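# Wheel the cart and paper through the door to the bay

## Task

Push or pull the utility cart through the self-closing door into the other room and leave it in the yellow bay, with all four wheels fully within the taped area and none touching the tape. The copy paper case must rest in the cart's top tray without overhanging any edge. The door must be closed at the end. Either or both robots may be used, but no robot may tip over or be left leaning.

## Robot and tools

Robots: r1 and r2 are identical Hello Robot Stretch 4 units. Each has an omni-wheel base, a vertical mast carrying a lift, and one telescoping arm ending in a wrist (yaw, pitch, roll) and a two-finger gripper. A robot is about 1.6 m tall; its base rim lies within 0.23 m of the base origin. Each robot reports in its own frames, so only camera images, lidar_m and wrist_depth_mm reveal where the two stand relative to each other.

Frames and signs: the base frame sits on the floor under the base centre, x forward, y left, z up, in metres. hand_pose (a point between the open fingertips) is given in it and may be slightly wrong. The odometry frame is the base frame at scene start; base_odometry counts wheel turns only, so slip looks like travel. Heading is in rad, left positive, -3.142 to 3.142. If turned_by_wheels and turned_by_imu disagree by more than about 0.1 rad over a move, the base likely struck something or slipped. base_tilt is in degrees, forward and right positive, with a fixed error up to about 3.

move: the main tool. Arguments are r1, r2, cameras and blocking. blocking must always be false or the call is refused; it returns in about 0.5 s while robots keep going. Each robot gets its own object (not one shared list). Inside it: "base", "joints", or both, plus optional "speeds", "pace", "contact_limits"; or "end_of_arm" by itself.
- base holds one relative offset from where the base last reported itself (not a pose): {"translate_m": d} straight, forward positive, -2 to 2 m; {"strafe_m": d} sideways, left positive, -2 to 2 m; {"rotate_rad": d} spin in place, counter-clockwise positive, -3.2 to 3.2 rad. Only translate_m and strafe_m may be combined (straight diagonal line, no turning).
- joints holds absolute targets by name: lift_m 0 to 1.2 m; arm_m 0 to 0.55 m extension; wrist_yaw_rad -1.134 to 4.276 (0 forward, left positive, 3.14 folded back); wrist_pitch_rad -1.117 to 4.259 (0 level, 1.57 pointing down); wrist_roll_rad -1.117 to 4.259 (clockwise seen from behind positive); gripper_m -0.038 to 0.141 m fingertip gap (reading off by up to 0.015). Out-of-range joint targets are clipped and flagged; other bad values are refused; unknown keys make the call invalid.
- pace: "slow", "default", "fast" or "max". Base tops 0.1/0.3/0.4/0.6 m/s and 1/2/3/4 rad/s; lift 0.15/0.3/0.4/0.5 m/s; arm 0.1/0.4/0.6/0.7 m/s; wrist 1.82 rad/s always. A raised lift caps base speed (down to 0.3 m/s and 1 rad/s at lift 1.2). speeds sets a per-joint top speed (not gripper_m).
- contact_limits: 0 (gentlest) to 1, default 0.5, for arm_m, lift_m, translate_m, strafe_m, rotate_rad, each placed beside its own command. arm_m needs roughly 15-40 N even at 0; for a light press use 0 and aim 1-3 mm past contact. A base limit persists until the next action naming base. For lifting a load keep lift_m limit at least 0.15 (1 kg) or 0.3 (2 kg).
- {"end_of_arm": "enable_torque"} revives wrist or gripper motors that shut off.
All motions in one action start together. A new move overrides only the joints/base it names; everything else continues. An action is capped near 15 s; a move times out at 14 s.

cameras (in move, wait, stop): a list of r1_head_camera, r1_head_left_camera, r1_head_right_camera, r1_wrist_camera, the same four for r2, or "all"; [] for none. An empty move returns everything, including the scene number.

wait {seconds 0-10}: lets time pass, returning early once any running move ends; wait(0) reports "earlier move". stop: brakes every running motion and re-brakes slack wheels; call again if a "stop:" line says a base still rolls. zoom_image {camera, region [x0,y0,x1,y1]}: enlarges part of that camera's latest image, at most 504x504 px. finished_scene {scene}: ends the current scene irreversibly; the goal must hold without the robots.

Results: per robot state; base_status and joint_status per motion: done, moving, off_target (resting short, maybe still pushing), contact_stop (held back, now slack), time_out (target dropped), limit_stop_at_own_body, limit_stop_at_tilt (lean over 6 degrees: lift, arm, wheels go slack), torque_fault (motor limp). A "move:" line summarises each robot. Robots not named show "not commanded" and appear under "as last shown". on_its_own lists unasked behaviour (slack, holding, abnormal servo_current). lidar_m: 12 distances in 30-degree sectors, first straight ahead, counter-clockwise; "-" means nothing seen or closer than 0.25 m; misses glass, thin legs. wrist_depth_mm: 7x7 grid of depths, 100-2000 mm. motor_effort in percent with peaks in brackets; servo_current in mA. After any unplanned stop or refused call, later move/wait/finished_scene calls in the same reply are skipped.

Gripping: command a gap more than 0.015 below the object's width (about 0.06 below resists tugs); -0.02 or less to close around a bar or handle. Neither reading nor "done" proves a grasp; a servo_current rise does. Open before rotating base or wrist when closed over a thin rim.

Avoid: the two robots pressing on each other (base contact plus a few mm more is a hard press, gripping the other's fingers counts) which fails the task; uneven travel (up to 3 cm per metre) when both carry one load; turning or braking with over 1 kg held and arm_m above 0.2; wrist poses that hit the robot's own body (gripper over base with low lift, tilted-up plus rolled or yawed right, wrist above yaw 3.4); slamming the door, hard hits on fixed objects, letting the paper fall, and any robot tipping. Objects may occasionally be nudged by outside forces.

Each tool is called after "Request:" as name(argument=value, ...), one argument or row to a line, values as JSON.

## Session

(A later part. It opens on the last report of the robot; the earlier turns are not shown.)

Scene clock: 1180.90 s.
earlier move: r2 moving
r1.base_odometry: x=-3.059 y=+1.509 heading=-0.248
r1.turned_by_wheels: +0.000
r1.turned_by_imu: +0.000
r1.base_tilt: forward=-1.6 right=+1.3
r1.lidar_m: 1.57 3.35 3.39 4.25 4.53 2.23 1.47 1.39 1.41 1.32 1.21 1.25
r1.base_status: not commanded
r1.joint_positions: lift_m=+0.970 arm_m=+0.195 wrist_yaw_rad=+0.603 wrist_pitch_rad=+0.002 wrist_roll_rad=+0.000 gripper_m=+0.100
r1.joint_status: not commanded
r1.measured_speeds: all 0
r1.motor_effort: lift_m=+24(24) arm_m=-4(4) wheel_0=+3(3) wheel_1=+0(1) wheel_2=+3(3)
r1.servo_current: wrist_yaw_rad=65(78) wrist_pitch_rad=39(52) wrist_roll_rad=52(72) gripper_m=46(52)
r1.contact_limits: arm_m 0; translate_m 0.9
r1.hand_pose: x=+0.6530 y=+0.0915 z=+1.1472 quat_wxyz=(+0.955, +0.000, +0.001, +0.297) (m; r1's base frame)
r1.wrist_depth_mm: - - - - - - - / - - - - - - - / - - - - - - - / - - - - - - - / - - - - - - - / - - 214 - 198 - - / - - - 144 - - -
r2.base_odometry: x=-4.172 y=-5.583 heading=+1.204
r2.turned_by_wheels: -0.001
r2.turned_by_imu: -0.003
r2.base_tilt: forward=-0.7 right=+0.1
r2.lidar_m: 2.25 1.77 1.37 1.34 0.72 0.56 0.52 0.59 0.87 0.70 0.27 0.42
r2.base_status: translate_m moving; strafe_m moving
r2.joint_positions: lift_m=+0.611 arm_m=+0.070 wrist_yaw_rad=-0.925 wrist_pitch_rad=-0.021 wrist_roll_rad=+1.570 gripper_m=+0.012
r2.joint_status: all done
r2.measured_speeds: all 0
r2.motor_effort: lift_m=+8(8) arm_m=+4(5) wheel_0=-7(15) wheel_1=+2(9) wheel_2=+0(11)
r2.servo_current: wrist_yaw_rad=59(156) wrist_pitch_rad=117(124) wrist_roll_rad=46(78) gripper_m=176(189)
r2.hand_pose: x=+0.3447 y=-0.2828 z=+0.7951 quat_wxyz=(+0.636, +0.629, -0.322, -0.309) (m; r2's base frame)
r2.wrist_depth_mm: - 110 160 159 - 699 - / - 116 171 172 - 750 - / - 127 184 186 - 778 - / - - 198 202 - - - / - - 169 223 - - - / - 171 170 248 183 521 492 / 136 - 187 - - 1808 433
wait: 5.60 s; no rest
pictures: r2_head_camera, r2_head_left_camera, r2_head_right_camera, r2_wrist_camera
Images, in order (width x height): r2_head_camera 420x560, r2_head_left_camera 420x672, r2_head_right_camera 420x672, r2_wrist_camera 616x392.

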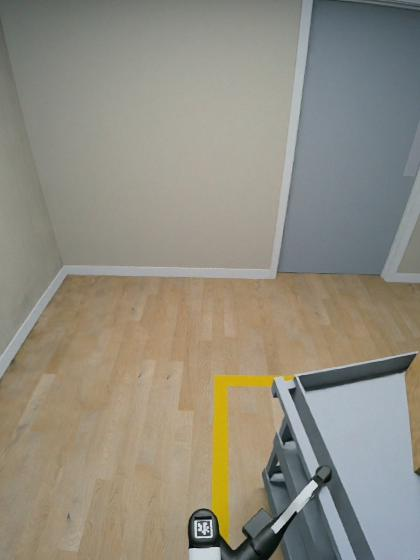

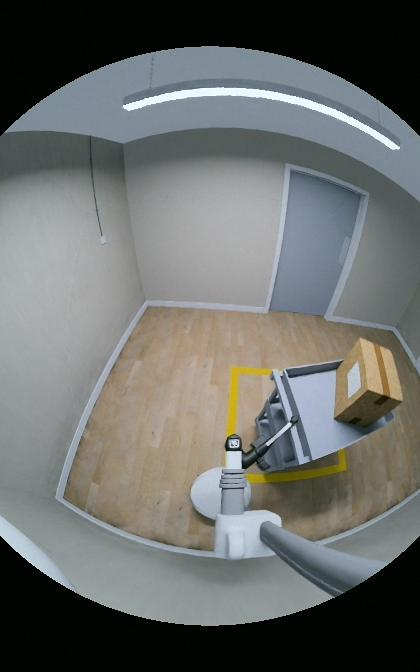

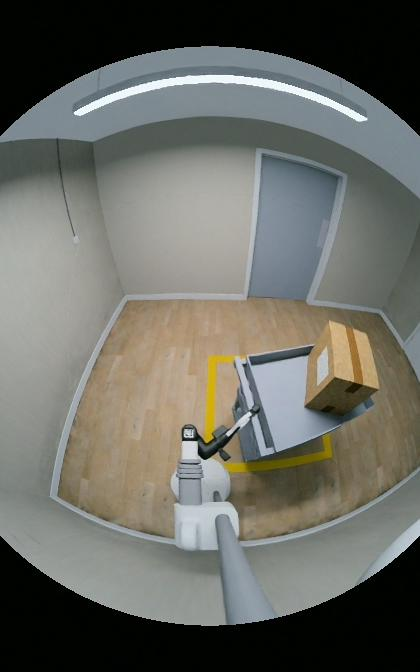

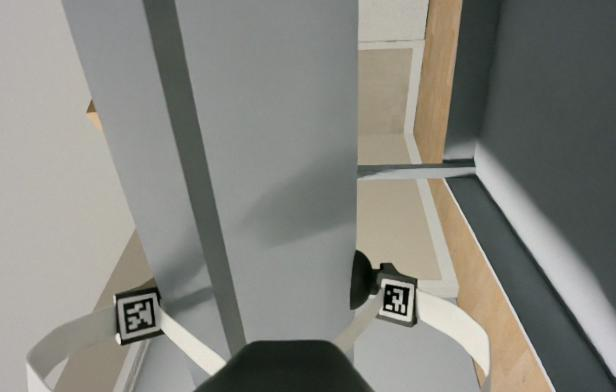

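Request:
move(
  blocking=false,
  r2={"base":{"translate_m":0.15,"strafe_m":0.14},"pace":"slow"},
)

Request:
wait(
  seconds=2.8,
  cameras=["r2_wrist_camera","r2_head_camera","r2_head_left_camera","r2_head_right_camera"],
)

Request:
zoom_image(
  camera="r2_head_right_camera",
  region=[180, 310, 400, 510],
)

Scene clock: 1195.13 s.
earlier move: r2 done
move: r2 moving
r1: as last shown
r1.base_tilt: forward=-1.6 right=+1.2
r1.lidar_m: 1.57 3.34 3.39 4.23 4.52 2.25 1.50 1.38 1.41 1.34 1.23 1.24
r1.servo_current: wrist_yaw_rad=46(59) wrist_pitch_rad=39(46) wrist_roll_rad=46(59) gripper_m=39(52)
r1.contact_limits: arm_m 0; translate_m 0.9
r1.wrist_depth_mm: - - - - - - - / - - - - - - - / - - - - - - - / - - - - - - - / - - - - - - - / - - 214 - 197 - - / - - - 145 - - -
r2.base_odometry: x=-4.177 y=-5.571 heading=+1.202
r2.turned_by_wheels: -0.002
r2.turned_by_imu: -0.001
r2.base_tilt: forward=-0.7 right=+0.1
r2.lidar_m: 2.23 1.78 1.36 1.34 0.75 0.55 0.54 0.59 0.85 0.68 0.29 0.41
r2.base_status: translate_m moving; strafe_m moving
r2.joint_positions: lift_m=+0.611 arm_m=+0.070 wrist_yaw_rad=-0.928 wrist_pitch_rad=-0.021 wrist_roll_rad=+1.570 gripper_m=+0.012
r2.joint_status: not commanded
r2.measured_speeds: translate_m=+0.037 strafe_m=+0.035 rotate_rad=-0.001 lift_m=+0.000 arm_m=+0.000 wrist_yaw_rad=-0.005 wrist_pitch_rad=+0.000 wrist_roll_rad=+0.000
r2.motor_effort: lift_m=+8(8) arm_m=+4(4) wheel_0=-11(12) wheel_1=+6(8) wheel_2=-16(16)
r2.servo_current: wrist_yaw_rad=65(65) wrist_pitch_rad=111(124) wrist_roll_rad=52(59) gripper_m=182(182)
r2.hand_pose: x=+0.3438 y=-0.2832 z=+0.7951 quat_wxyz=(+0.636, +0.629, -0.323, -0.310) (m; r2's base frame)
r2.wrist_depth_mm: - 112 162 161 - 699 - / - 117 172 173 - 759 - / - 129 186 188 - 768 - / - - 200 204 - - - / - - 168 224 - - - / - 172 172 248 183 521 496 / 135 - 195 - - 1756 436
pictures: none

Scene clock: 1197.93 s.
earlier move: r2 done
r1.base_odometry: x=-3.059 y=+1.509 heading=-0.248
r1.turned_by_wheels: +0.000
r1.turned_by_imu: +0.000
r1.base_tilt: forward=-1.6 right=+1.3
r1.lidar_m: 1.58 3.34 3.38 4.23 4.54 2.22 1.48 1.39 1.42 1.33 1.22 1.24
r1.base_status: not commanded
r1.joint_positions: lift_m=+0.970 arm_m=+0.195 wrist_yaw_rad=+0.603 wrist_pitch_rad=+0.002 wrist_roll_rad=+0.000 gripper_m=+0.100
r1.joint_status: not commanded
r1.measured_speeds: all 0
r1.motor_effort: lift_m=+24(24) arm_m=-4(4) wheel_0=+3(3) wheel_1=+0(1) wheel_2=+3(3)
r1.servo_current: wrist_yaw_rad=26(72) wrist_pitch_rad=39(52) wrist_roll_rad=46(59) gripper_m=39(52)
r1.contact_limits: arm_m 0; translate_m 0.9
r1.hand_pose: x=+0.6530 y=+0.0915 z=+1.1472 quat_wxyz=(+0.955, +0.000, +0.001, +0.297) (m; r1's base frame)
r1.wrist_depth_mm: - - - - - - - / - - - - - - - / - - - - - - - / - - - - - - - / - - - - - - - / - - 215 - 198 - - / - - - 145 - - -
r2.base_odometry: x=-4.248 y=-5.393 heading=+1.203
r2.turned_by_wheels: +0.001
r2.turned_by_imu: +0.001
r2.base_tilt: forward=-0.8 right=+0.0
r2.lidar_m: 2.12 1.59 1.21 1.18 0.94 0.68 0.68 0.75 1.06 0.35 0.25 0.43
r2.base_status: done
r2.joint_positions: lift_m=+0.611 arm_m=+0.070 wrist_yaw_rad=-0.928 wrist_pitch_rad=-0.026 wrist_roll_rad=+1.570 gripper_m=+0.011
r2.joint_status: not commanded
r2.measured_speeds: all 0
r2.on_its_own: wrist_pitch_rad is at rest, and its servo_current (150 mA) is outside its rest range (0 to 130 mA)
r2.motor_effort: lift_m=+5(8) arm_m=+4(5) wheel_0=-4(14) wheel_1=+3(8) wheel_2=-8(16)
r2.servo_current: wrist_yaw_rad=46(72) wrist_pitch_rad=150(169) wrist_roll_rad=52(65) gripper_m=98(189)
r2.hand_pose: x=+0.3437 y=-0.2831 z=+0.7968 quat_wxyz=(+0.637, +0.628, -0.325, -0.308) (m; r2's base frame)
r2.wrist_depth_mm: - 118 121 - - - - / - - 133 135 - - - / - - 159 157 - - 535 / - - 186 193 - - 488 / - 122 149 238 - - 459 / - 175 177 240 186 404 397 / - - - - - - 1336
wait: 2.80 s; at rest by 2.77 s
pictures: r2_head_camera, r2_head_left_camera, r2_head_right_camera, r2_wrist_camera
Images, in order (width x height): r2_head_camera 420x560, r2_head_left_camera 420x672, r2_head_right_camera 420x672, r2_wrist_camera 616x392.

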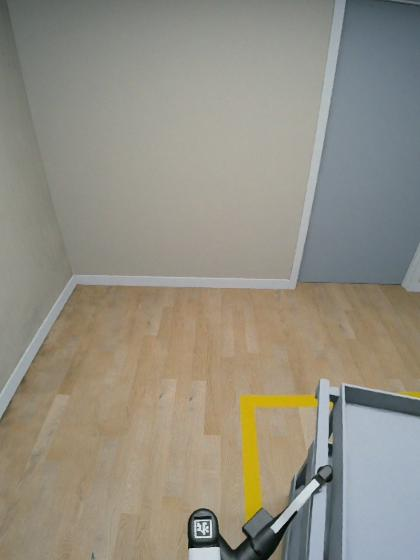

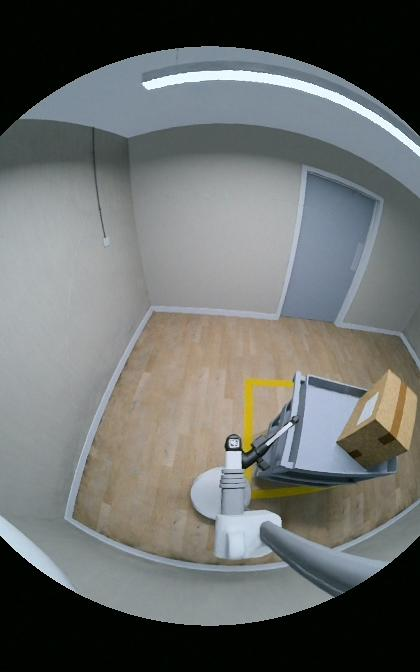

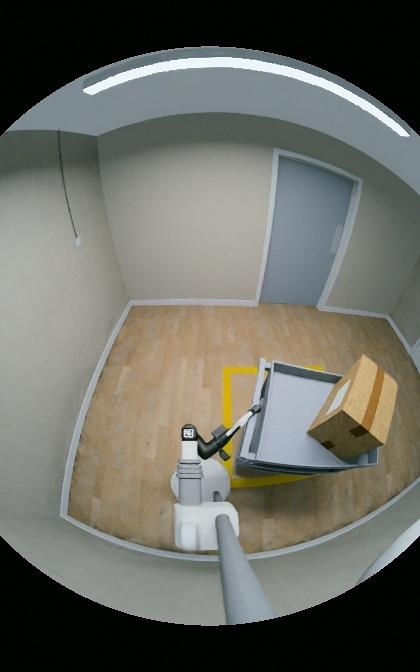

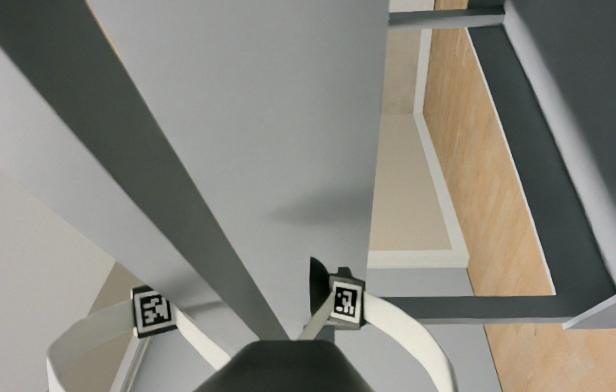

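Scaled by 2.291 from the camera's 420x672 image, which has a finer 600x960 frame.

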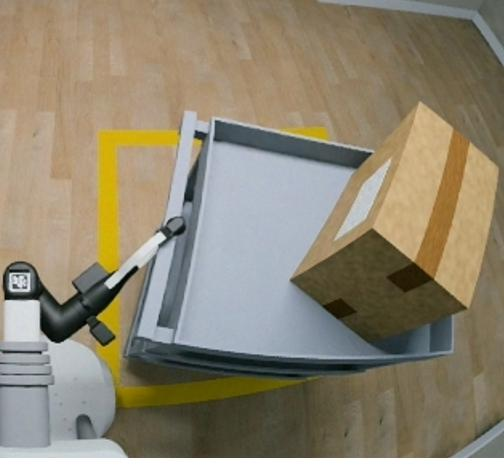

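Request:
move(
  blocking=false,
  r2={"base":{"translate_m":-0.05,"strafe_m":-0.2},"pace":"slow"},
)

Request:
wait(
  seconds=2.7,
)

Request:
move(
  blocking=false,
  r2={"joints":{"gripper_m":0.141}},
)

Request:
wait(
  seconds=1.4,
)

Request:
move(
  blocking=false,
  r2={"base":{"translate_m":-0.15,"strafe_m":0.2}},
)

Request:
wait(
  seconds=2,
  cameras=["r2_head_right_camera","r2_head_left_camera","r2_head_camera"],
)

Request:
zoom_image(
  camera="r2_head_right_camera",
  region=[180, 310, 400, 510],
)

Scene clock: 1249.73 s.
move: r2 moving
r1: as last shown
r1.base_tilt: forward=-1.6 right=+1.2
r1.lidar_m: 1.58 3.34 3.41 4.25 4.54 2.23 1.50 1.40 1.40 1.33 1.21 1.25
r1.motor_effort: lift_m=+24(24) arm_m=-4(4) wheel_0=+2(3) wheel_1=+1(1) wheel_2=+3(3)
r1.servo_current: wrist_yaw_rad=65(65) wrist_pitch_rad=39(46) wrist_roll_rad=39(59) gripper_m=46(46)
r1.contact_limits: arm_m 0; translate_m 0.9
r1.wrist_depth_mm: - - - - - - - / - - - - - - - / - - - - - - - / - - - - - - - / - - - - - - - / - - 214 - 198 - - / - - - 144 - - -
r2.base_odometry: x=-4.238 y=-5.400 heading=+1.204
r2.turned_by_wheels: +0.001
r2.turned_by_imu: +0.002
r2.base_tilt: forward=-0.7 right=+0.0
r2.lidar_m: 2.13 1.61 1.23 1.20 0.94 0.70 0.67 0.73 1.08 0.32 0.25 0.41
r2.base_status: translate_m moving; strafe_m moving
r2.joint_positions: lift_m=+0.611 arm_m=+0.070 wrist_yaw_rad=-0.924 wrist_pitch_rad=-0.026 wrist_roll_rad=+1.570 gripper_m=+0.011
r2.joint_status: not commanded
r2.measured_speeds: translate_m=-0.012 strafe_m=-0.048 rotate_rad=+0.003 lift_m=+0.000 arm_m=+0.000 wrist_yaw_rad=+0.041 wrist_pitch_rad=+0.000 wrist_roll_rad=+0.000
r2.motor_effort: lift_m=+5(5) arm_m=+4(5) wheel_0=+10(11) wheel_1=-8(9) wheel_2=+7(7)
r2.servo_current: wrist_yaw_rad=46(65) wrist_pitch_rad=163(169) wrist_roll_rad=46(52) gripper_m=91(111)
r2.hand_pose: x=+0.3448 y=-0.2827 z=+0.7968 quat_wxyz=(+0.637, +0.629, -0.323, -0.307) (m; r2's base frame)
r2.wrist_depth_mm: - 109 115 107 - - - / - 123 127 130 - - - / - - 153 151 - - 539 / - - 180 186 - - 488 / - 109 153 233 - - 452 / - 171 167 249 186 404 399 / 137 - 211 - - - 1308
pictures: none

Scene clock: 1252.43 s.
earlier move: r2 moving
r1.base_odometry: x=-3.059 y=+1.509 heading=-0.248
r1.turned_by_wheels: +0.000
r1.turned_by_imu: +0.000
r1.base_tilt: forward=-1.6 right=+1.3
r1.lidar_m: 1.58 3.34 3.41 4.28 4.52 2.24 1.51 1.39 1.41 1.34 1.22 1.25
r1.base_status: not commanded
r1.joint_positions: lift_m=+0.970 arm_m=+0.195 wrist_yaw_rad=+0.603 wrist_pitch_rad=+0.002 wrist_roll_rad=+0.000 gripper_m=+0.100
r1.joint_status: not commanded
r1.measured_speeds: all 0
r1.motor_effort: lift_m=+24(24) arm_m=-4(4) wheel_0=+3(3) wheel_1=+0(1) wheel_2=+3(3)
r1.servo_current: wrist_yaw_rad=59(65) wrist_pitch_rad=39(52) wrist_roll_rad=39(65) gripper_m=46(52)
r1.contact_limits: arm_m 0; translate_m 0.9
r1.hand_pose: x=+0.6530 y=+0.0915 z=+1.1472 quat_wxyz=(+0.955, +0.000, +0.001, +0.297) (m; r1's base frame)
r1.wrist_depth_mm: - - - - - - - / - - - - - - - / - - - - - - - / - - - - - - - / - - - - - - - / - - 214 - 198 - - / - - - 145 - - -
r2.base_odometry: x=-4.080 y=-5.511 heading=+1.204
r2.turned_by_wheels: +0.000
r2.turned_by_imu: +0.001
r2.base_tilt: forward=-0.7 right=+0.0
r2.lidar_m: 2.15 1.85 1.43 1.38 0.87 0.66 0.64 0.69 1.01 0.35 0.25 0.38
r2.base_status: translate_m moving; strafe_m moving
r2.joint_positions: lift_m=+0.611 arm_m=+0.070 wrist_yaw_rad=-0.917 wrist_pitch_rad=-0.027 wrist_roll_rad=+1.570 gripper_m=+0.011
r2.joint_status: not commanded
r2.measured_speeds: all 0
r2.motor_effort: lift_m=+5(5) arm_m=+4(5) wheel_0=+4(17) wheel_1=-3(10) wheel_2=+9(12)
r2.servo_current: wrist_yaw_rad=52(65) wrist_pitch_rad=176(176) wrist_roll_rad=46(59) gripper_m=91(111)
r2.hand_pose: x=+0.3469 y=-0.2820 z=+0.7972 quat_wxyz=(+0.639, +0.629, -0.321, -0.304) (m; r2's base frame)
r2.wrist_depth_mm: - - - - - - - / - - 125 123 - - - / - - 148 147 - - 508 / - - 191 188 - - 473 / - - 144 249 - 1921 445 / - 176 159 232 186 1661 1255 / - - - - - - 1366
wait: 2.70 s; no rest
pictures: none

Scene clock: 1252.93 s.
earlier move: r2 done
move: r2 moving
r1: as last shown
r1.lidar_m: 1.60 3.34 3.41 4.25 4.54 2.27 1.48 1.38 1.41 1.31 1.21 1.24
r1.motor_effort: lift_m=+24(24) arm_m=-4(4) wheel_0=+2(3) wheel_1=+1(1) wheel_2=+3(3)
r1.servo_current: wrist_yaw_rad=46(65) wrist_pitch_rad=46(46) wrist_roll_rad=52(72) gripper_m=39(46)
r1.contact_limits: arm_m 0; translate_m 0.9
r2.base_odometry: x=-4.080 y=-5.511 heading=+1.204
r2.turned_by_wheels: +0.000
r2.turned_by_imu: +0.000
r2.base_tilt: forward=-0.7 right=+0.1
r2.lidar_m: 2.13 1.84 1.44 1.38 0.87 0.66 0.64 0.71 1.02 0.35 0.25 0.41
r2.base_status: done
r2.joint_positions: lift_m=+0.611 arm_m=+0.070 wrist_yaw_rad=-0.917 wrist_pitch_rad=-0.027 wrist_roll_rad=+1.570 gripper_m=+0.030
r2.joint_status: gripper_m moving
r2.measured_speeds: all 0
r2.motor_effort: lift_m=+5(5) arm_m=+4(5) wheel_0=+5(5) wheel_1=-3(4) wheel_2=+9(9)
r2.servo_current: wrist_yaw_rad=33(52) wrist_pitch_rad=176(176) wrist_roll_rad=52(52) gripper_m=72(98)
r2.hand_pose: x=+0.3469 y=-0.2820 z=+0.7972 quat_wxyz=(+0.639, +0.629, -0.321, -0.304) (m; r2's base frame)
r2.wrist_depth_mm: - - - - - - - / - - 127 - - - - / - - 150 150 - - 512 / - - 195 191 - - 480 / - - 137 271 - 1863 442 / - 177 185 294 189 1576 1229 / 1921 - - - - 1618 1308
pictures: none

Scene clock: 1254.33 s.
earlier move: r2 moving
r1.base_odometry: x=-3.059 y=+1.509 heading=-0.248
r1.turned_by_wheels: +0.000
r1.turned_by_imu: +0.000
r1.base_tilt: forward=-1.6 right=+1.3
r1.lidar_m: 1.59 3.33 3.39 4.25 4.53 2.26 1.48 1.39 1.42 1.34 1.23 1.23
r1.base_status: not commanded
r1.joint_positions: lift_m=+0.970 arm_m=+0.195 wrist_yaw_rad=+0.603 wrist_pitch_rad=+0.002 wrist_roll_rad=+0.000 gripper_m=+0.100
r1.joint_status: not commanded
r1.measured_speeds: all 0
r1.motor_effort: lift_m=+24(24) arm_m=-4(4) wheel_0=+3(3) wheel_1=+1(1) wheel_2=+3(3)
r1.servo_current: wrist_yaw_rad=46(72) wrist_pitch_rad=33(52) wrist_roll_rad=46(72) gripper_m=39(52)
r1.contact_limits: arm_m 0; translate_m 0.9
r1.hand_pose: x=+0.6530 y=+0.0915 z=+1.1472 quat_wxyz=(+0.955, +0.000, +0.001, +0.297) (m; r1's base frame)
r1.wrist_depth_mm: - - - - - - - / - - - - - - - / - - - - - - - / - - - - - - - / - - - - - - - / - - 214 - 198 - - / - - - 144 - - -
r2.base_odometry: x=-4.080 y=-5.511 heading=+1.203
r2.turned_by_wheels: +0.000
r2.turned_by_imu: +0.000
r2.base_tilt: forward=-0.7 right=+0.1
r2.lidar_m: 2.14 1.87 1.43 1.37 0.89 0.66 0.64 0.68 0.98 0.36 0.26 0.46
r2.base_status: done
r2.joint_positions: lift_m=+0.610 arm_m=+0.070 wrist_yaw_rad=-0.920 wrist_pitch_rad=-0.009 wrist_roll_rad=+1.570 gripper_m=+0.140
r2.joint_status: gripper_m moving
r2.measured_speeds: translate_m=+0.000 strafe_m=+0.000 rotate_rad=+0.000 lift_m=+0.000 arm_m=+0.000 wrist_yaw_rad=+0.000 wrist_pitch_rad=+0.008 wrist_roll_rad=+0.000
r2.motor_effort: lift_m=+12(12) arm_m=+4(5) wheel_0=+4(5) wheel_1=-3(4) wheel_2=+5(9)
r2.servo_current: wrist_yaw_rad=46(59) wrist_pitch_rad=59(176) wrist_roll_rad=46(59) gripper_m=72(124)
r2.hand_pose: x=+0.3461 y=-0.2823 z=+0.7913 quat_wxyz=(+0.635, +0.632, -0.317, -0.311) (m; r2's base frame)
r2.wrist_depth_mm: - - 118 - - - - / - 147 147 147 - - - / - 160 175 175 - 1756 - / - 118 229 227 - 1756 - / - 137 223 357 - 492 404 / - 216 207 439 - 1366 1098 / - - - - - 1708 1138
wait: 1.40 s; no rest
pictures: none

Scene clock: 1254.83 s.
earlier move: r2 done
move: r2 moving
r1: as last shown
r1.lidar_m: 1.59 3.33 3.37 4.23 4.55 2.24 1.50 1.39 1.43 1.33 1.21 1.25
r1.motor_effort: lift_m=+24(24) arm_m=-4(4) wheel_0=+3(4) wheel_1=+0(1) wheel_2=+3(3)
r1.servo_current: wrist_yaw_rad=52(72) wrist_pitch_rad=39(46) wrist_roll_rad=59(72) gripper_m=39(46)
r1.contact_limits: arm_m 0; translate_m 0.9
r1.wrist_depth_mm: - - - - - - - / - - - - - - - / - - - - - - - / - - - - - - - / - - - - - - - / - - 215 - 197 - - / - - - 145 - - -
r2.base_odometry: x=-4.110 y=-5.520 heading=+1.204
r2.turned_by_wheels: +0.001
r2.turned_by_imu: +0.001
r2.base_tilt: forward=-0.6 right=+0.0
r2.lidar_m: 2.16 1.84 1.40 1.37 0.85 0.65 0.61 0.66 1.00 0.39 0.26 0.52
r2.base_status: translate_m moving; strafe_m moving
r2.joint_positions: lift_m=+0.610 arm_m=+0.070 wrist_yaw_rad=-0.920 wrist_pitch_rad=-0.005 wrist_roll_rad=+1.570 gripper_m=+0.141
r2.joint_status: all done
r2.measured_speeds: translate_m=-0.072 strafe_m=+0.098 rotate_rad=-0.001 lift_m=+0.000 arm_m=+0.000 wrist_yaw_rad=+0.000 wrist_pitch_rad=+0.024 wrist_roll_rad=+0.000
r2.motor_effort: lift_m=+12(12) arm_m=+4(4) wheel_0=-9(11) wheel_1=+7(8) wheel_2=+11(11)
r2.servo_current: wrist_yaw_rad=52(52) wrist_pitch_rad=52(52) wrist_roll_rad=59(65) gripper_m=46(52)
r2.hand_pose: x=+0.3461 y=-0.2824 z=+0.7901 quat_wxyz=(+0.635, +0.633, -0.315, -0.312) (m; r2's base frame)
r2.wrist_depth_mm: - - - 136 - - - / - - 176 163 - - - / - 121 200 202 - 1921 - / - 135 248 262 - 549 - / - - 231 415 488 473 421 / - - 250 - - 1366 1138 / - - - - - 1808 1118
pictures: none

Scene clock: 1256.63 s.
earlier move: r2 done
r1.base_odometry: x=-3.059 y=+1.509 heading=-0.248
r1.turned_by_wheels: +0.000
r1.turned_by_imu: +0.000
r1.base_tilt: forward=-1.6 right=+1.3
r1.lidar_m: 1.60 3.34 3.40 4.25 4.55 2.25 1.50 1.39 1.41 1.31 1.21 1.25
r1.base_status: not commanded
r1.joint_positions: lift_m=+0.970 arm_m=+0.195 wrist_yaw_rad=+0.603 wrist_pitch_rad=+0.002 wrist_roll_rad=+0.000 gripper_m=+0.100
r1.joint_status: not commanded
r1.measured_speeds: all 0
r1.motor_effort: lift_m=+24(24) arm_m=-4(4) wheel_0=+3(4) wheel_1=+0(1) wheel_2=+3(3)
r1.servo_current: wrist_yaw_rad=46(72) wrist_pitch_rad=46(52) wrist_roll_rad=46(72) gripper_m=46(46)
r1.contact_limits: arm_m 0; translate_m 0.9
r1.hand_pose: x=+0.6530 y=+0.0915 z=+1.1472 quat_wxyz=(+0.955, +0.000, +0.001, +0.297) (m; r1's base frame)
r1.wrist_depth_mm: - - - - - - - / - - - - - - - / - - - - - - - / - - - - - - - / - - - - - - - / - - 214 - 198 - - / - - - 145 - - -
r2.base_odometry: x=-4.320 y=-5.579 heading=+1.204
r2.turned_by_wheels: +0.000
r2.turned_by_imu: +0.000
r2.base_tilt: forward=-0.7 right=+0.1
r2.lidar_m: 2.31 1.63 1.24 1.19 0.66 0.48 0.46 0.49 0.79 0.70 0.47 0.65
r2.base_status: done
r2.joint_positions: lift_m=+0.610 arm_m=+0.070 wrist_yaw_rad=-0.920 wrist_pitch_rad=-0.001 wrist_roll_rad=+1.570 gripper_m=+0.141
r2.joint_status: all done
r2.measured_speeds: all 0
r2.motor_effort: lift_m=+15(15) arm_m=+4(5) wheel_0=-2(12) wheel_1=+3(9) wheel_2=+4(11)
r2.servo_current: wrist_yaw_rad=52(59) wrist_pitch_rad=46(52) wrist_roll_rad=52(65) gripper_m=46(59)
r2.hand_pose: x=+0.3461 y=-0.2824 z=+0.7889 quat_wxyz=(+0.634, +0.633, -0.314, -0.313) (m; r2's base frame)
r2.wrist_depth_mm: - 544 357 349 - - 340 / - - 320 319 327 320 320 / - - 301 397 - - 394 / - - 492 525 - 525 1060 / - - - 699 - 1308 1098 / - - - - - 1281 1118 / - - - - - 1756 1078
wait: 1.80 of 2 s (r2 has come to rest)
pictures: r2_head_camera, r2_head_left_camera, r2_head_right_camera
Images, in order (width x height): r2_head_camera 420x560, r2_head_left_camera 420x672, r2_head_right_camera 420x672.

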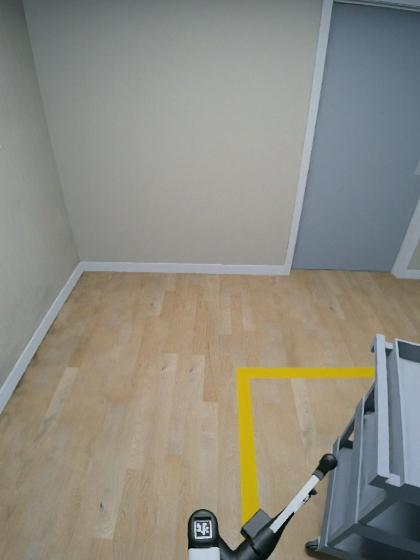

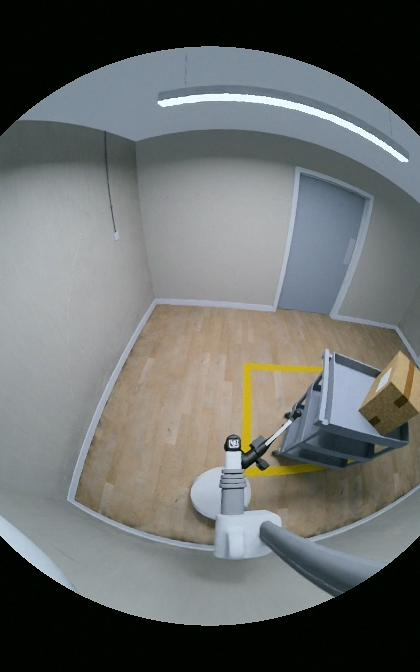

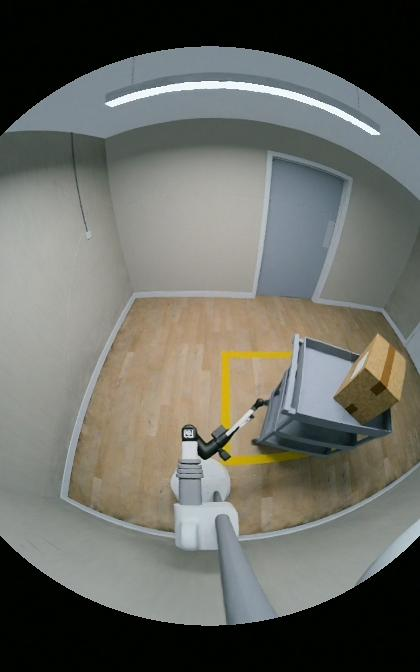

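Scaled by 2.291 from the camera's 420x672 image, which has a finer 600x960 frame.

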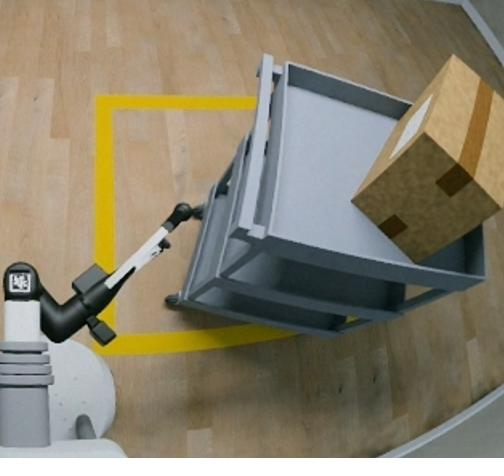

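Request:
move(
  blocking=false,
  r2={"base":{"translate_m":-0.17},"joints":{"lift_m":1.05,"wrist_yaw_rad":0,"wrist_roll_rad":0,"gripper_m":0.0},"pace":"default"},
)

Request:
wait(
  seconds=1.9,
)

Request:
move(
  blocking=false,
  r2={"base":{"strafe_m":-0.8},"joints":{"wrist_yaw_rad":3.05,"arm_m":0},"contact_limits":{"strafe_m":0.3}},
)

Request:
wait(
  seconds=4,
  cameras=["r2_head_right_camera","r2_head_left_camera","r2_head_camera"],
)

Request:
zoom_image(
  camera="r2_head_left_camera",
  region=[120, 310, 340, 510],
)

Scene clock: 1281.77 s.
move: r2 moving
r1: as last shown
r1.base_tilt: forward=-1.6 right=+1.2
r1.lidar_m: 1.58 3.33 3.37 4.23 4.54 2.25 1.49 1.39 1.43 1.35 1.22 1.24
r1.motor_effort: lift_m=+24(24) arm_m=-4(4) wheel_0=+3(3) wheel_1=+1(1) wheel_2=+3(3)
r1.servo_current: wrist_yaw_rad=52(59) wrist_pitch_rad=39(46) wrist_roll_rad=52(72) gripper_m=46(46)
r1.contact_limits: arm_m 0; translate_m 0.9
r1.wrist_depth_mm: - - - - - - - / - - - - - - - / - - - - - - - / - - - - - - - / - - - - - - - / - - 215 - 198 - - / - - - 145 - - -
r2.base_odometry: x=-4.331 y=-5.608 heading=+1.203
r2.turned_by_wheels: +0.000
r2.turned_by_imu: +0.000
r2.base_tilt: forward=-0.6 right=+0.1
r2.lidar_m: 2.34 1.61 1.25 1.21 0.61 0.46 0.44 0.48 0.74 0.73 0.50 0.61
r2.base_status: translate_m moving
r2.joint_positions: lift_m=+0.648 arm_m=+0.070 wrist_yaw_rad=-0.355 wrist_pitch_rad=-0.001 wrist_roll_rad=+0.981 gripper_m=+0.129
r2.joint_status: lift_m moving; wrist_yaw_rad moving; wrist_roll_rad moving; gripper_m moving
r2.measured_speeds: translate_m=-0.121 strafe_m=-0.001 rotate_rad=-0.006 lift_m=+0.146 arm_m=+0.000 wrist_yaw_rad=+1.746 wrist_pitch_rad=+0.000 wrist_roll_rad=-1.820
r2.motor_effort: lift_m=+24(24) arm_m=+4(5) wheel_0=-9(10) wheel_1=-8(8) wheel_2=+12(13)
r2.servo_current: wrist_yaw_rad=59(150) wrist_pitch_rad=33(39) wrist_roll_rad=85(98) gripper_m=111(111)
r2.hand_pose: x=+0.4808 y=-0.1823 z=+0.8262 quat_wxyz=(+0.868, +0.463, -0.084, -0.156) (m; r2's base frame)
r2.wrist_depth_mm: - - - - 521 - - / - - - - - - 1921 / - - - - - - 591 / - - - - - - 1397 / - - - - - 1618 1205 / - 186 194 - 220 1281 1078 / - - - - 1618 1281 960
pictures: none

Scene clock: 1283.67 s.
earlier move: r2 moving
r1.base_odometry: x=-3.059 y=+1.509 heading=-0.248
r1.turned_by_wheels: +0.000
r1.turned_by_imu: +0.000
r1.base_tilt: forward=-1.6 right=+1.3
r1.lidar_m: 1.62 3.32 3.39 4.25 4.55 2.24 1.47 1.37 1.39 1.33 1.21 1.24
r1.base_status: not commanded
r1.joint_positions: lift_m=+0.970 arm_m=+0.195 wrist_yaw_rad=+0.603 wrist_pitch_rad=+0.002 wrist_roll_rad=+0.000 gripper_m=+0.100
r1.joint_status: not commanded
r1.measured_speeds: all 0
r1.motor_effort: lift_m=+24(24) arm_m=-4(4) wheel_0=+3(3) wheel_1=+0(1) wheel_2=+3(3)
r1.servo_current: wrist_yaw_rad=52(65) wrist_pitch_rad=46(52) wrist_roll_rad=52(72) gripper_m=39(52)
r1.contact_limits: arm_m 0; translate_m 0.9
r1.hand_pose: x=+0.6530 y=+0.0915 z=+1.1472 quat_wxyz=(+0.955, +0.000, +0.001, +0.297) (m; r1's base frame)
r1.wrist_depth_mm: - - - - - - - / - - - - - - - / - - - - - - - / - - - - - - - / - - - - - - - / - - 215 - 198 - - / - - - 145 - - -
r2.base_odometry: x=-4.381 y=-5.738 heading=+1.204
r2.turned_by_wheels: +0.000
r2.turned_by_imu: +0.001
r2.base_tilt: forward=-0.7 right=+0.1
r2.lidar_m: 2.47 1.61 1.25 1.01 0.45 0.32 0.30 0.34 0.50 0.93 0.63 0.61
r2.base_status: done
r2.joint_positions: lift_m=+1.049 arm_m=+0.070 wrist_yaw_rad=-0.003 wrist_pitch_rad=-0.001 wrist_roll_rad=+0.002 gripper_m=+0.001
r2.joint_status: lift_m moving; wrist_yaw_rad moving; wrist_roll_rad moving; the others done
r2.measured_speeds: translate_m=+0.000 strafe_m=+0.000 rotate_rad=+0.000 lift_m=+0.024 arm_m=+0.000 wrist_yaw_rad=+0.000 wrist_pitch_rad=+0.000 wrist_roll_rad=+0.000
r2.motor_effort: lift_m=+20(26) arm_m=+4(5) wheel_0=-2(11) wheel_1=-3(9) wheel_2=+3(13)
r2.servo_current: wrist_yaw_rad=52(150) wrist_pitch_rad=46(46) wrist_roll_rad=33(98) gripper_m=65(163)
r2.hand_pose: x=+0.5290 y=-0.0883 z=+1.2277 quat_wxyz=(+1.000, +0.001, -0.001, -0.001) (m; r2's base frame)
r2.wrist_depth_mm: - - - - - - - / - - - - - - - / - - - - - - - / - - - - - - - / - - - - - - - / - - 189 193 182 - - / - 126 - - - - -
wait: 1.90 s; no rest
pictures: none

Scene clock: 1284.17 s.
earlier move: r2 moving
move: r2 moving
r1: as last shown
r1.lidar_m: 1.56 3.34 3.39 4.27 4.55 2.23 1.49 1.37 1.43 1.32 1.22 1.24
r1.motor_effort: lift_m=+24(24) arm_m=-4(4) wheel_0=+3(3) wheel_1=+1(1) wheel_2=+3(3)
r1.servo_current: wrist_yaw_rad=59(72) wrist_pitch_rad=46(46) wrist_roll_rad=59(65) gripper_m=39(52)
r1.contact_limits: arm_m 0; translate_m 0.9
r1.wrist_depth_mm: - - - - - - - / - - - - - - - / - - - - - - - / - - - - - - - / - - - - - - - / - - 216 - 199 - - / - - - 145 - - -
r2.base_odometry: x=-4.347 y=-5.751 heading=+1.204
r2.turned_by_wheels: +0.000
r2.turned_by_imu: +0.000
r2.base_tilt: forward=-0.7 right=+0.1
r2.lidar_m: 2.47 1.68 1.29 1.02 0.45 0.30 0.30 0.32 0.52 0.91 0.58 0.59
r2.base_status: strafe_m moving
r2.joint_positions: lift_m=+1.050 arm_m=+0.022 wrist_yaw_rad=+0.565 wrist_pitch_rad=-0.001 wrist_roll_rad=+0.002 gripper_m=+0.001
r2.joint_status: lift_m moving; arm_m moving; wrist_yaw_rad moving; wrist_roll_rad moving
r2.measured_speeds: translate_m=-0.001 strafe_m=-0.139 rotate_rad=+0.004 lift_m=+0.000 arm_m=-0.141 wrist_yaw_rad=+1.745 wrist_pitch_rad=+0.000 wrist_roll_rad=+0.000
r2.motor_effort: lift_m=+21(23) arm_m=-5(8) wheel_0=+9(12) wheel_1=-11(11) wheel_2=+0(3)
r2.servo_current: wrist_yaw_rad=98(124) wrist_pitch_rad=39(46) wrist_roll_rad=52(72) gripper_m=65(65)
r2.contact_limits: strafe_m 0.3
r2.hand_pose: x=+0.4837 y=+0.0806 z=+1.2283 quat_wxyz=(+0.960, +0.001, +0.000, +0.279) (m; r2's base frame)
r2.wrist_depth_mm: - - - - - - - / - - - - - - - / - - - - - - - / - - - - - - - / - - - - - - - / - - 183 193 182 - - / - 116 - - - - -
pictures: none

Scene clock: 1287.67 s.
earlier move: r2 done
r1.base_odometry: x=-3.059 y=+1.509 heading=-0.248
r1.turned_by_wheels: +0.000
r1.turned_by_imu: +0.000
r1.base_tilt: forward=-1.6 right=+1.3
r1.lidar_m: 1.59 3.34 3.40 4.24 4.55 2.28 1.49 1.38 1.40 1.32 1.19 1.22
r1.base_status: not commanded
r1.joint_positions: lift_m=+0.970 arm_m=+0.195 wrist_yaw_rad=+0.603 wrist_pitch_rad=+0.002 wrist_roll_rad=+0.000 gripper_m=+0.100
r1.joint_status: not commanded
r1.measured_speeds: all 0
r1.motor_effort: lift_m=+24(24) arm_m=-4(4) wheel_0=+3(3) wheel_1=+1(1) wheel_2=+3(3)
r1.servo_current: wrist_yaw_rad=52(72) wrist_pitch_rad=46(52) wrist_roll_rad=52(72) gripper_m=39(52)
r1.contact_limits: arm_m 0; translate_m 0.9
r1.hand_pose: x=+0.6530 y=+0.0915 z=+1.1472 quat_wxyz=(+0.955, +0.000, +0.001, +0.297) (m; r1's base frame)
r1.wrist_depth_mm: - - - - - - - / - - - - - - - / - - - - - - - / - - - - - - - / - - - - - - - / - - 215 - 198 - - / - - - 145 - - -
r2.base_odometry: x=-3.634 y=-6.025 heading=+1.204
r2.turned_by_wheels: +0.000
r2.turned_by_imu: -0.001
r2.base_tilt: forward=-0.7 right=+0.1
r2.lidar_m: 0.26 0.32 2.06 1.21 0.52 0.39 0.36 0.40 0.55 2.11 2.92 0.25
r2.base_status: done
r2.joint_positions: lift_m=+1.050 arm_m=+0.000 wrist_yaw_rad=+3.047 wrist_pitch_rad=-0.001 wrist_roll_rad=+0.002 gripper_m=+0.001
r2.joint_status: all done
r2.measured_speeds: all 0
r2.motor_effort: lift_m=+21(24) arm_m=-6(14) wheel_0=+2(13) wheel_1=-2(12) wheel_2=+0(3)
r2.servo_current: wrist_yaw_rad=39(130) wrist_pitch_rad=39(52) wrist_roll_rad=46(85) gripper_m=65(78)
r2.contact_limits: strafe_m 0.3
r2.hand_pose: x=-0.1078 y=+0.1142 z=+1.2283 quat_wxyz=(+0.047, +0.001, +0.001, +0.999) (m; r2's base frame)
r2.wrist_depth_mm: - 144 - - - - - / 112 145 - - - - - / 110 145 228 - - - - / 135 158 - - - - - / - - - - - - - / - - 183 191 174 - - / - 116 - - - - -
wait: 3.50 of 4 s (r2 has come to rest)
pictures: r2_head_camera, r2_head_left_camera, r2_head_right_camera
Images, in order (width x height): r2_head_camera 420x560, r2_head_left_camera 420x672, r2_head_right_camera 420x672.

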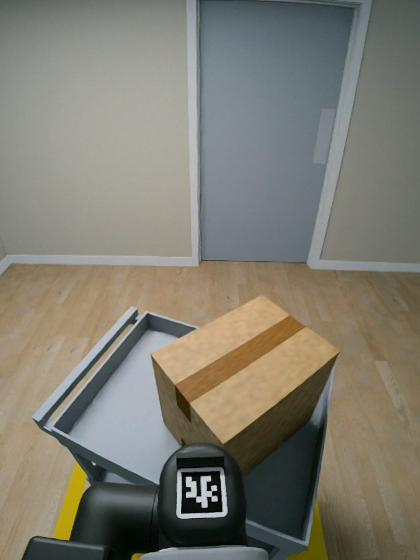

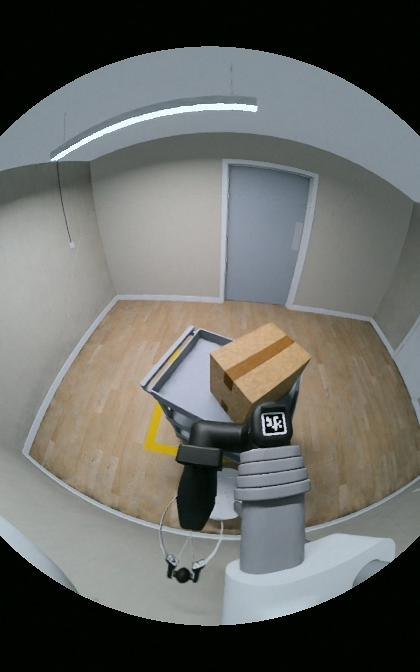

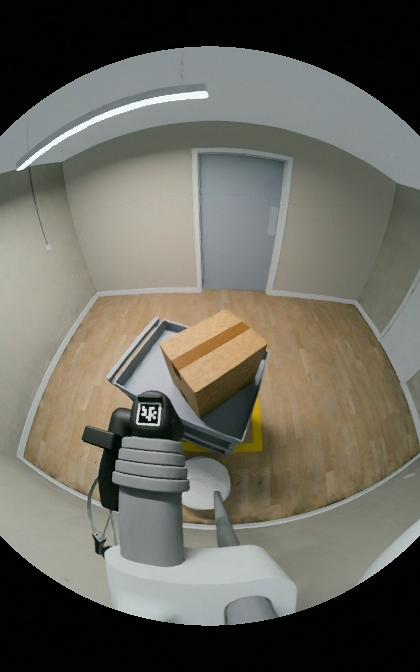

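Scaled by 2.291 from the camera's 420x672 image, which has a finer 600x960 frame.

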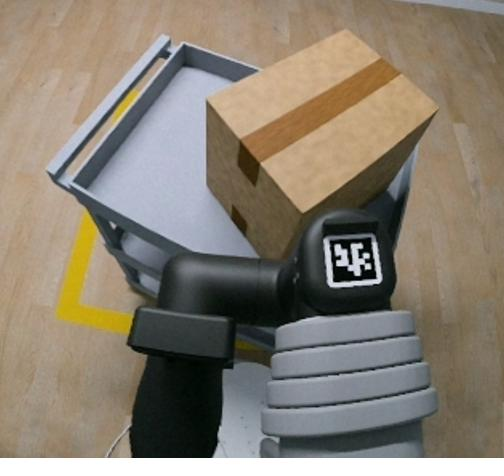

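Request:
move(
  blocking=false,
  r2={"base":{"translate_m":0.28},"pace":"slow","contact_limits":{"translate_m":0.6}},
)

Request:
wait(
  seconds=3.6,
  cameras=["r2_head_right_camera","r2_head_left_camera","r2_head_camera"],
)

Request:
zoom_image(
  camera="r2_head_right_camera",
  region=[80, 290, 300, 510],
)

Scene clock: 1296.43 s.
move: r2 moving
r1: as last shown
r1.lidar_m: 1.58 3.35 3.41 4.23 4.55 2.25 1.50 1.39 1.42 1.34 1.22 1.26
r1.motor_effort: lift_m=+24(24) arm_m=-4(4) wheel_0=+2(3) wheel_1=+0(1) wheel_2=+3(3)
r1.servo_current: wrist_yaw_rad=59(65) wrist_pitch_rad=39(46) wrist_roll_rad=52(59) gripper_m=39(46)
r1.contact_limits: arm_m 0; translate_m 0.9
r1.wrist_depth_mm: - - - - - - - / - - - - - - - / - - - - - - - / - - - - - - - / - - - - - - - / - - 215 - 197 - - / - - - 145 - - -
r2.base_odometry: x=-3.630 y=-6.013 heading=+1.204
r2.turned_by_wheels: +0.000
r2.turned_by_imu: +0.000
r2.base_tilt: forward=-0.7 right=+0.1
r2.lidar_m: 0.25 0.32 2.05 1.24 0.53 0.38 0.38 0.42 0.59 2.19 2.90 0.25
r2.base_status: translate_m moving
r2.joint_positions: lift_m=+1.050 arm_m=+0.000 wrist_yaw_rad=+3.047 wrist_pitch_rad=-0.001 wrist_roll_rad=+0.002 gripper_m=+0.001
r2.joint_status: not commanded
r2.measured_speeds: translate_m=+0.048 strafe_m=+0.000 rotate_rad=+0.000 lift_m=+0.000 arm_m=+0.000 wrist_yaw_rad=+0.000 wrist_pitch_rad=+0.000 wrist_roll_rad=+0.000
r2.motor_effort: lift_m=+21(21) arm_m=-6(7) wheel_0=+7(7) wheel_1=+6(6) wheel_2=-9(11)
r2.servo_current: wrist_yaw_rad=46(59) wrist_pitch_rad=39(46) wrist_roll_rad=33(52) gripper_m=65(65)
r2.contact_limits: translate_m 0.6
r2.hand_pose: x=-0.1078 y=+0.1142 z=+1.2283 quat_wxyz=(+0.047, +0.001, +0.001, +0.999) (m; r2's base frame)
r2.wrist_depth_mm: - 144 - - - - - / 112 145 - - - - - / 110 145 227 - - - - / 135 158 - - - - - / - - - - - - - / - - 183 191 174 - - / - 116 - - - - -
pictures: none

Scene clock: 1300.03 s.
earlier move: r2 done
r1.base_odometry: x=-3.059 y=+1.509 heading=-0.248
r1.turned_by_wheels: +0.000
r1.turned_by_imu: +0.000
r1.base_tilt: forward=-1.6 right=+1.3
r1.lidar_m: 1.58 3.35 3.40 4.27 4.52 2.24 1.49 1.39 1.43 1.34 1.22 1.24
r1.base_status: not commanded
r1.joint_positions: lift_m=+0.970 arm_m=+0.195 wrist_yaw_rad=+0.603 wrist_pitch_rad=+0.002 wrist_roll_rad=+0.000 gripper_m=+0.100
r1.joint_status: not commanded
r1.measured_speeds: all 0
r1.motor_effort: lift_m=+24(24) arm_m=-4(4) wheel_0=+2(3) wheel_1=+1(1) wheel_2=+3(3)
r1.servo_current: wrist_yaw_rad=65(85) wrist_pitch_rad=33(52) wrist_roll_rad=46(65) gripper_m=46(52)
r1.contact_limits: arm_m 0; translate_m 0.9
r1.hand_pose: x=+0.6530 y=+0.0915 z=+1.1472 quat_wxyz=(+0.955, +0.000, +0.001, +0.297) (m; r1's base frame)
r1.wrist_depth_mm: - - - - - - - / - - - - - - - / - - - - - - - / - - - - - - - / - - - - - - - / - - 214 - 198 - - / - - - 145 - - -
r2.base_odometry: x=-3.534 y=-5.764 heading=+1.204
r2.turned_by_wheels: +0.000
r2.turned_by_imu: +0.001
r2.base_tilt: forward=-0.6 right=+0.1
r2.lidar_m: 0.25 0.26 2.05 1.97 0.91 0.66 0.66 0.71 1.02 0.35 0.25 0.25
r2.base_status: done
r2.joint_positions: lift_m=+1.050 arm_m=+0.000 wrist_yaw_rad=+3.048 wrist_pitch_rad=-0.001 wrist_roll_rad=+0.002 gripper_m=+0.001
r2.joint_status: not commanded
r2.measured_speeds: all 0
r2.motor_effort: lift_m=+21(21) arm_m=-6(7) wheel_0=+5(11) wheel_1=+5(9) wheel_2=-6(19)
r2.servo_current: wrist_yaw_rad=59(59) wrist_pitch_rad=39(46) wrist_roll_rad=65(65) gripper_m=65(78)
r2.contact_limits: translate_m 0.6
r2.hand_pose: x=-0.1078 y=+0.1141 z=+1.2283 quat_wxyz=(+0.047, +0.001, +0.001, +0.999) (m; r2's base frame)
r2.wrist_depth_mm: 142 144 - - - - - / 108 145 - - - - - / 111 146 222 - - - - / 137 160 - - - - - / - - - - - - - / - - 183 191 174 - - / - 116 - - - - -
wait: 3.60 s; at rest by 3.57 s
pictures: r2_head_camera, r2_head_left_camera, r2_head_right_camera
Images, in order (width x height): r2_head_camera 420x560, r2_head_left_camera 420x672, r2_head_right_camera 420x672.

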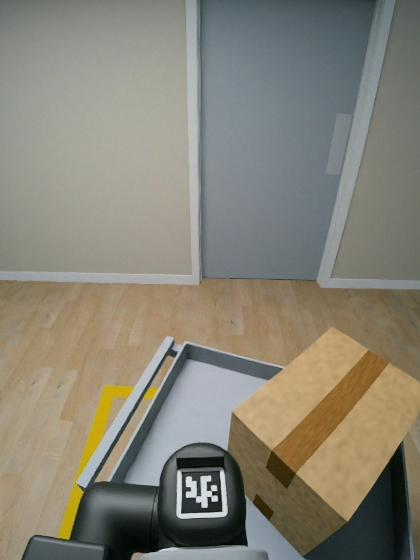

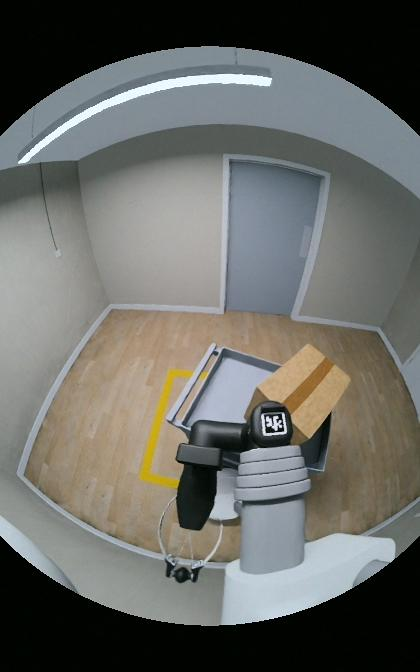

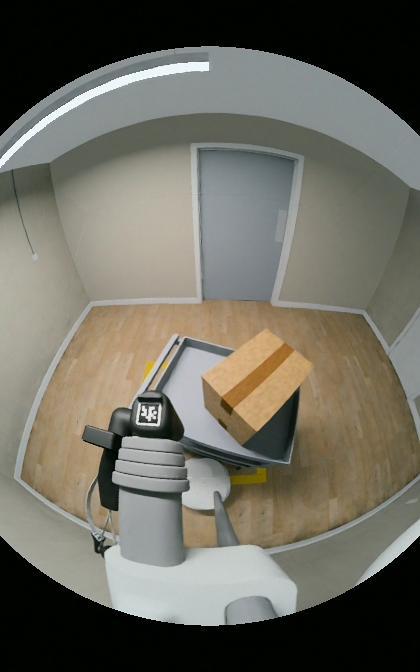

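Scaled by 2.291 from the camera's 420x672 image, which has a finer 600x960 frame.

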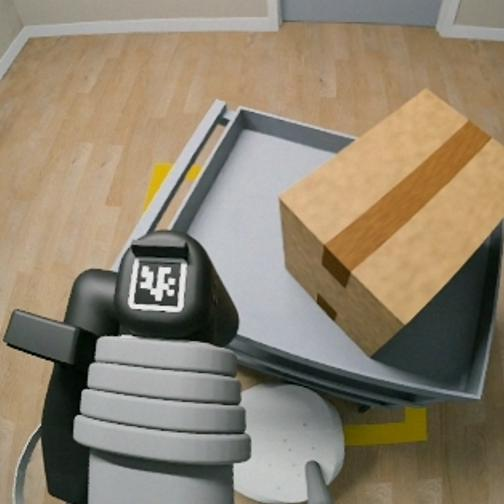

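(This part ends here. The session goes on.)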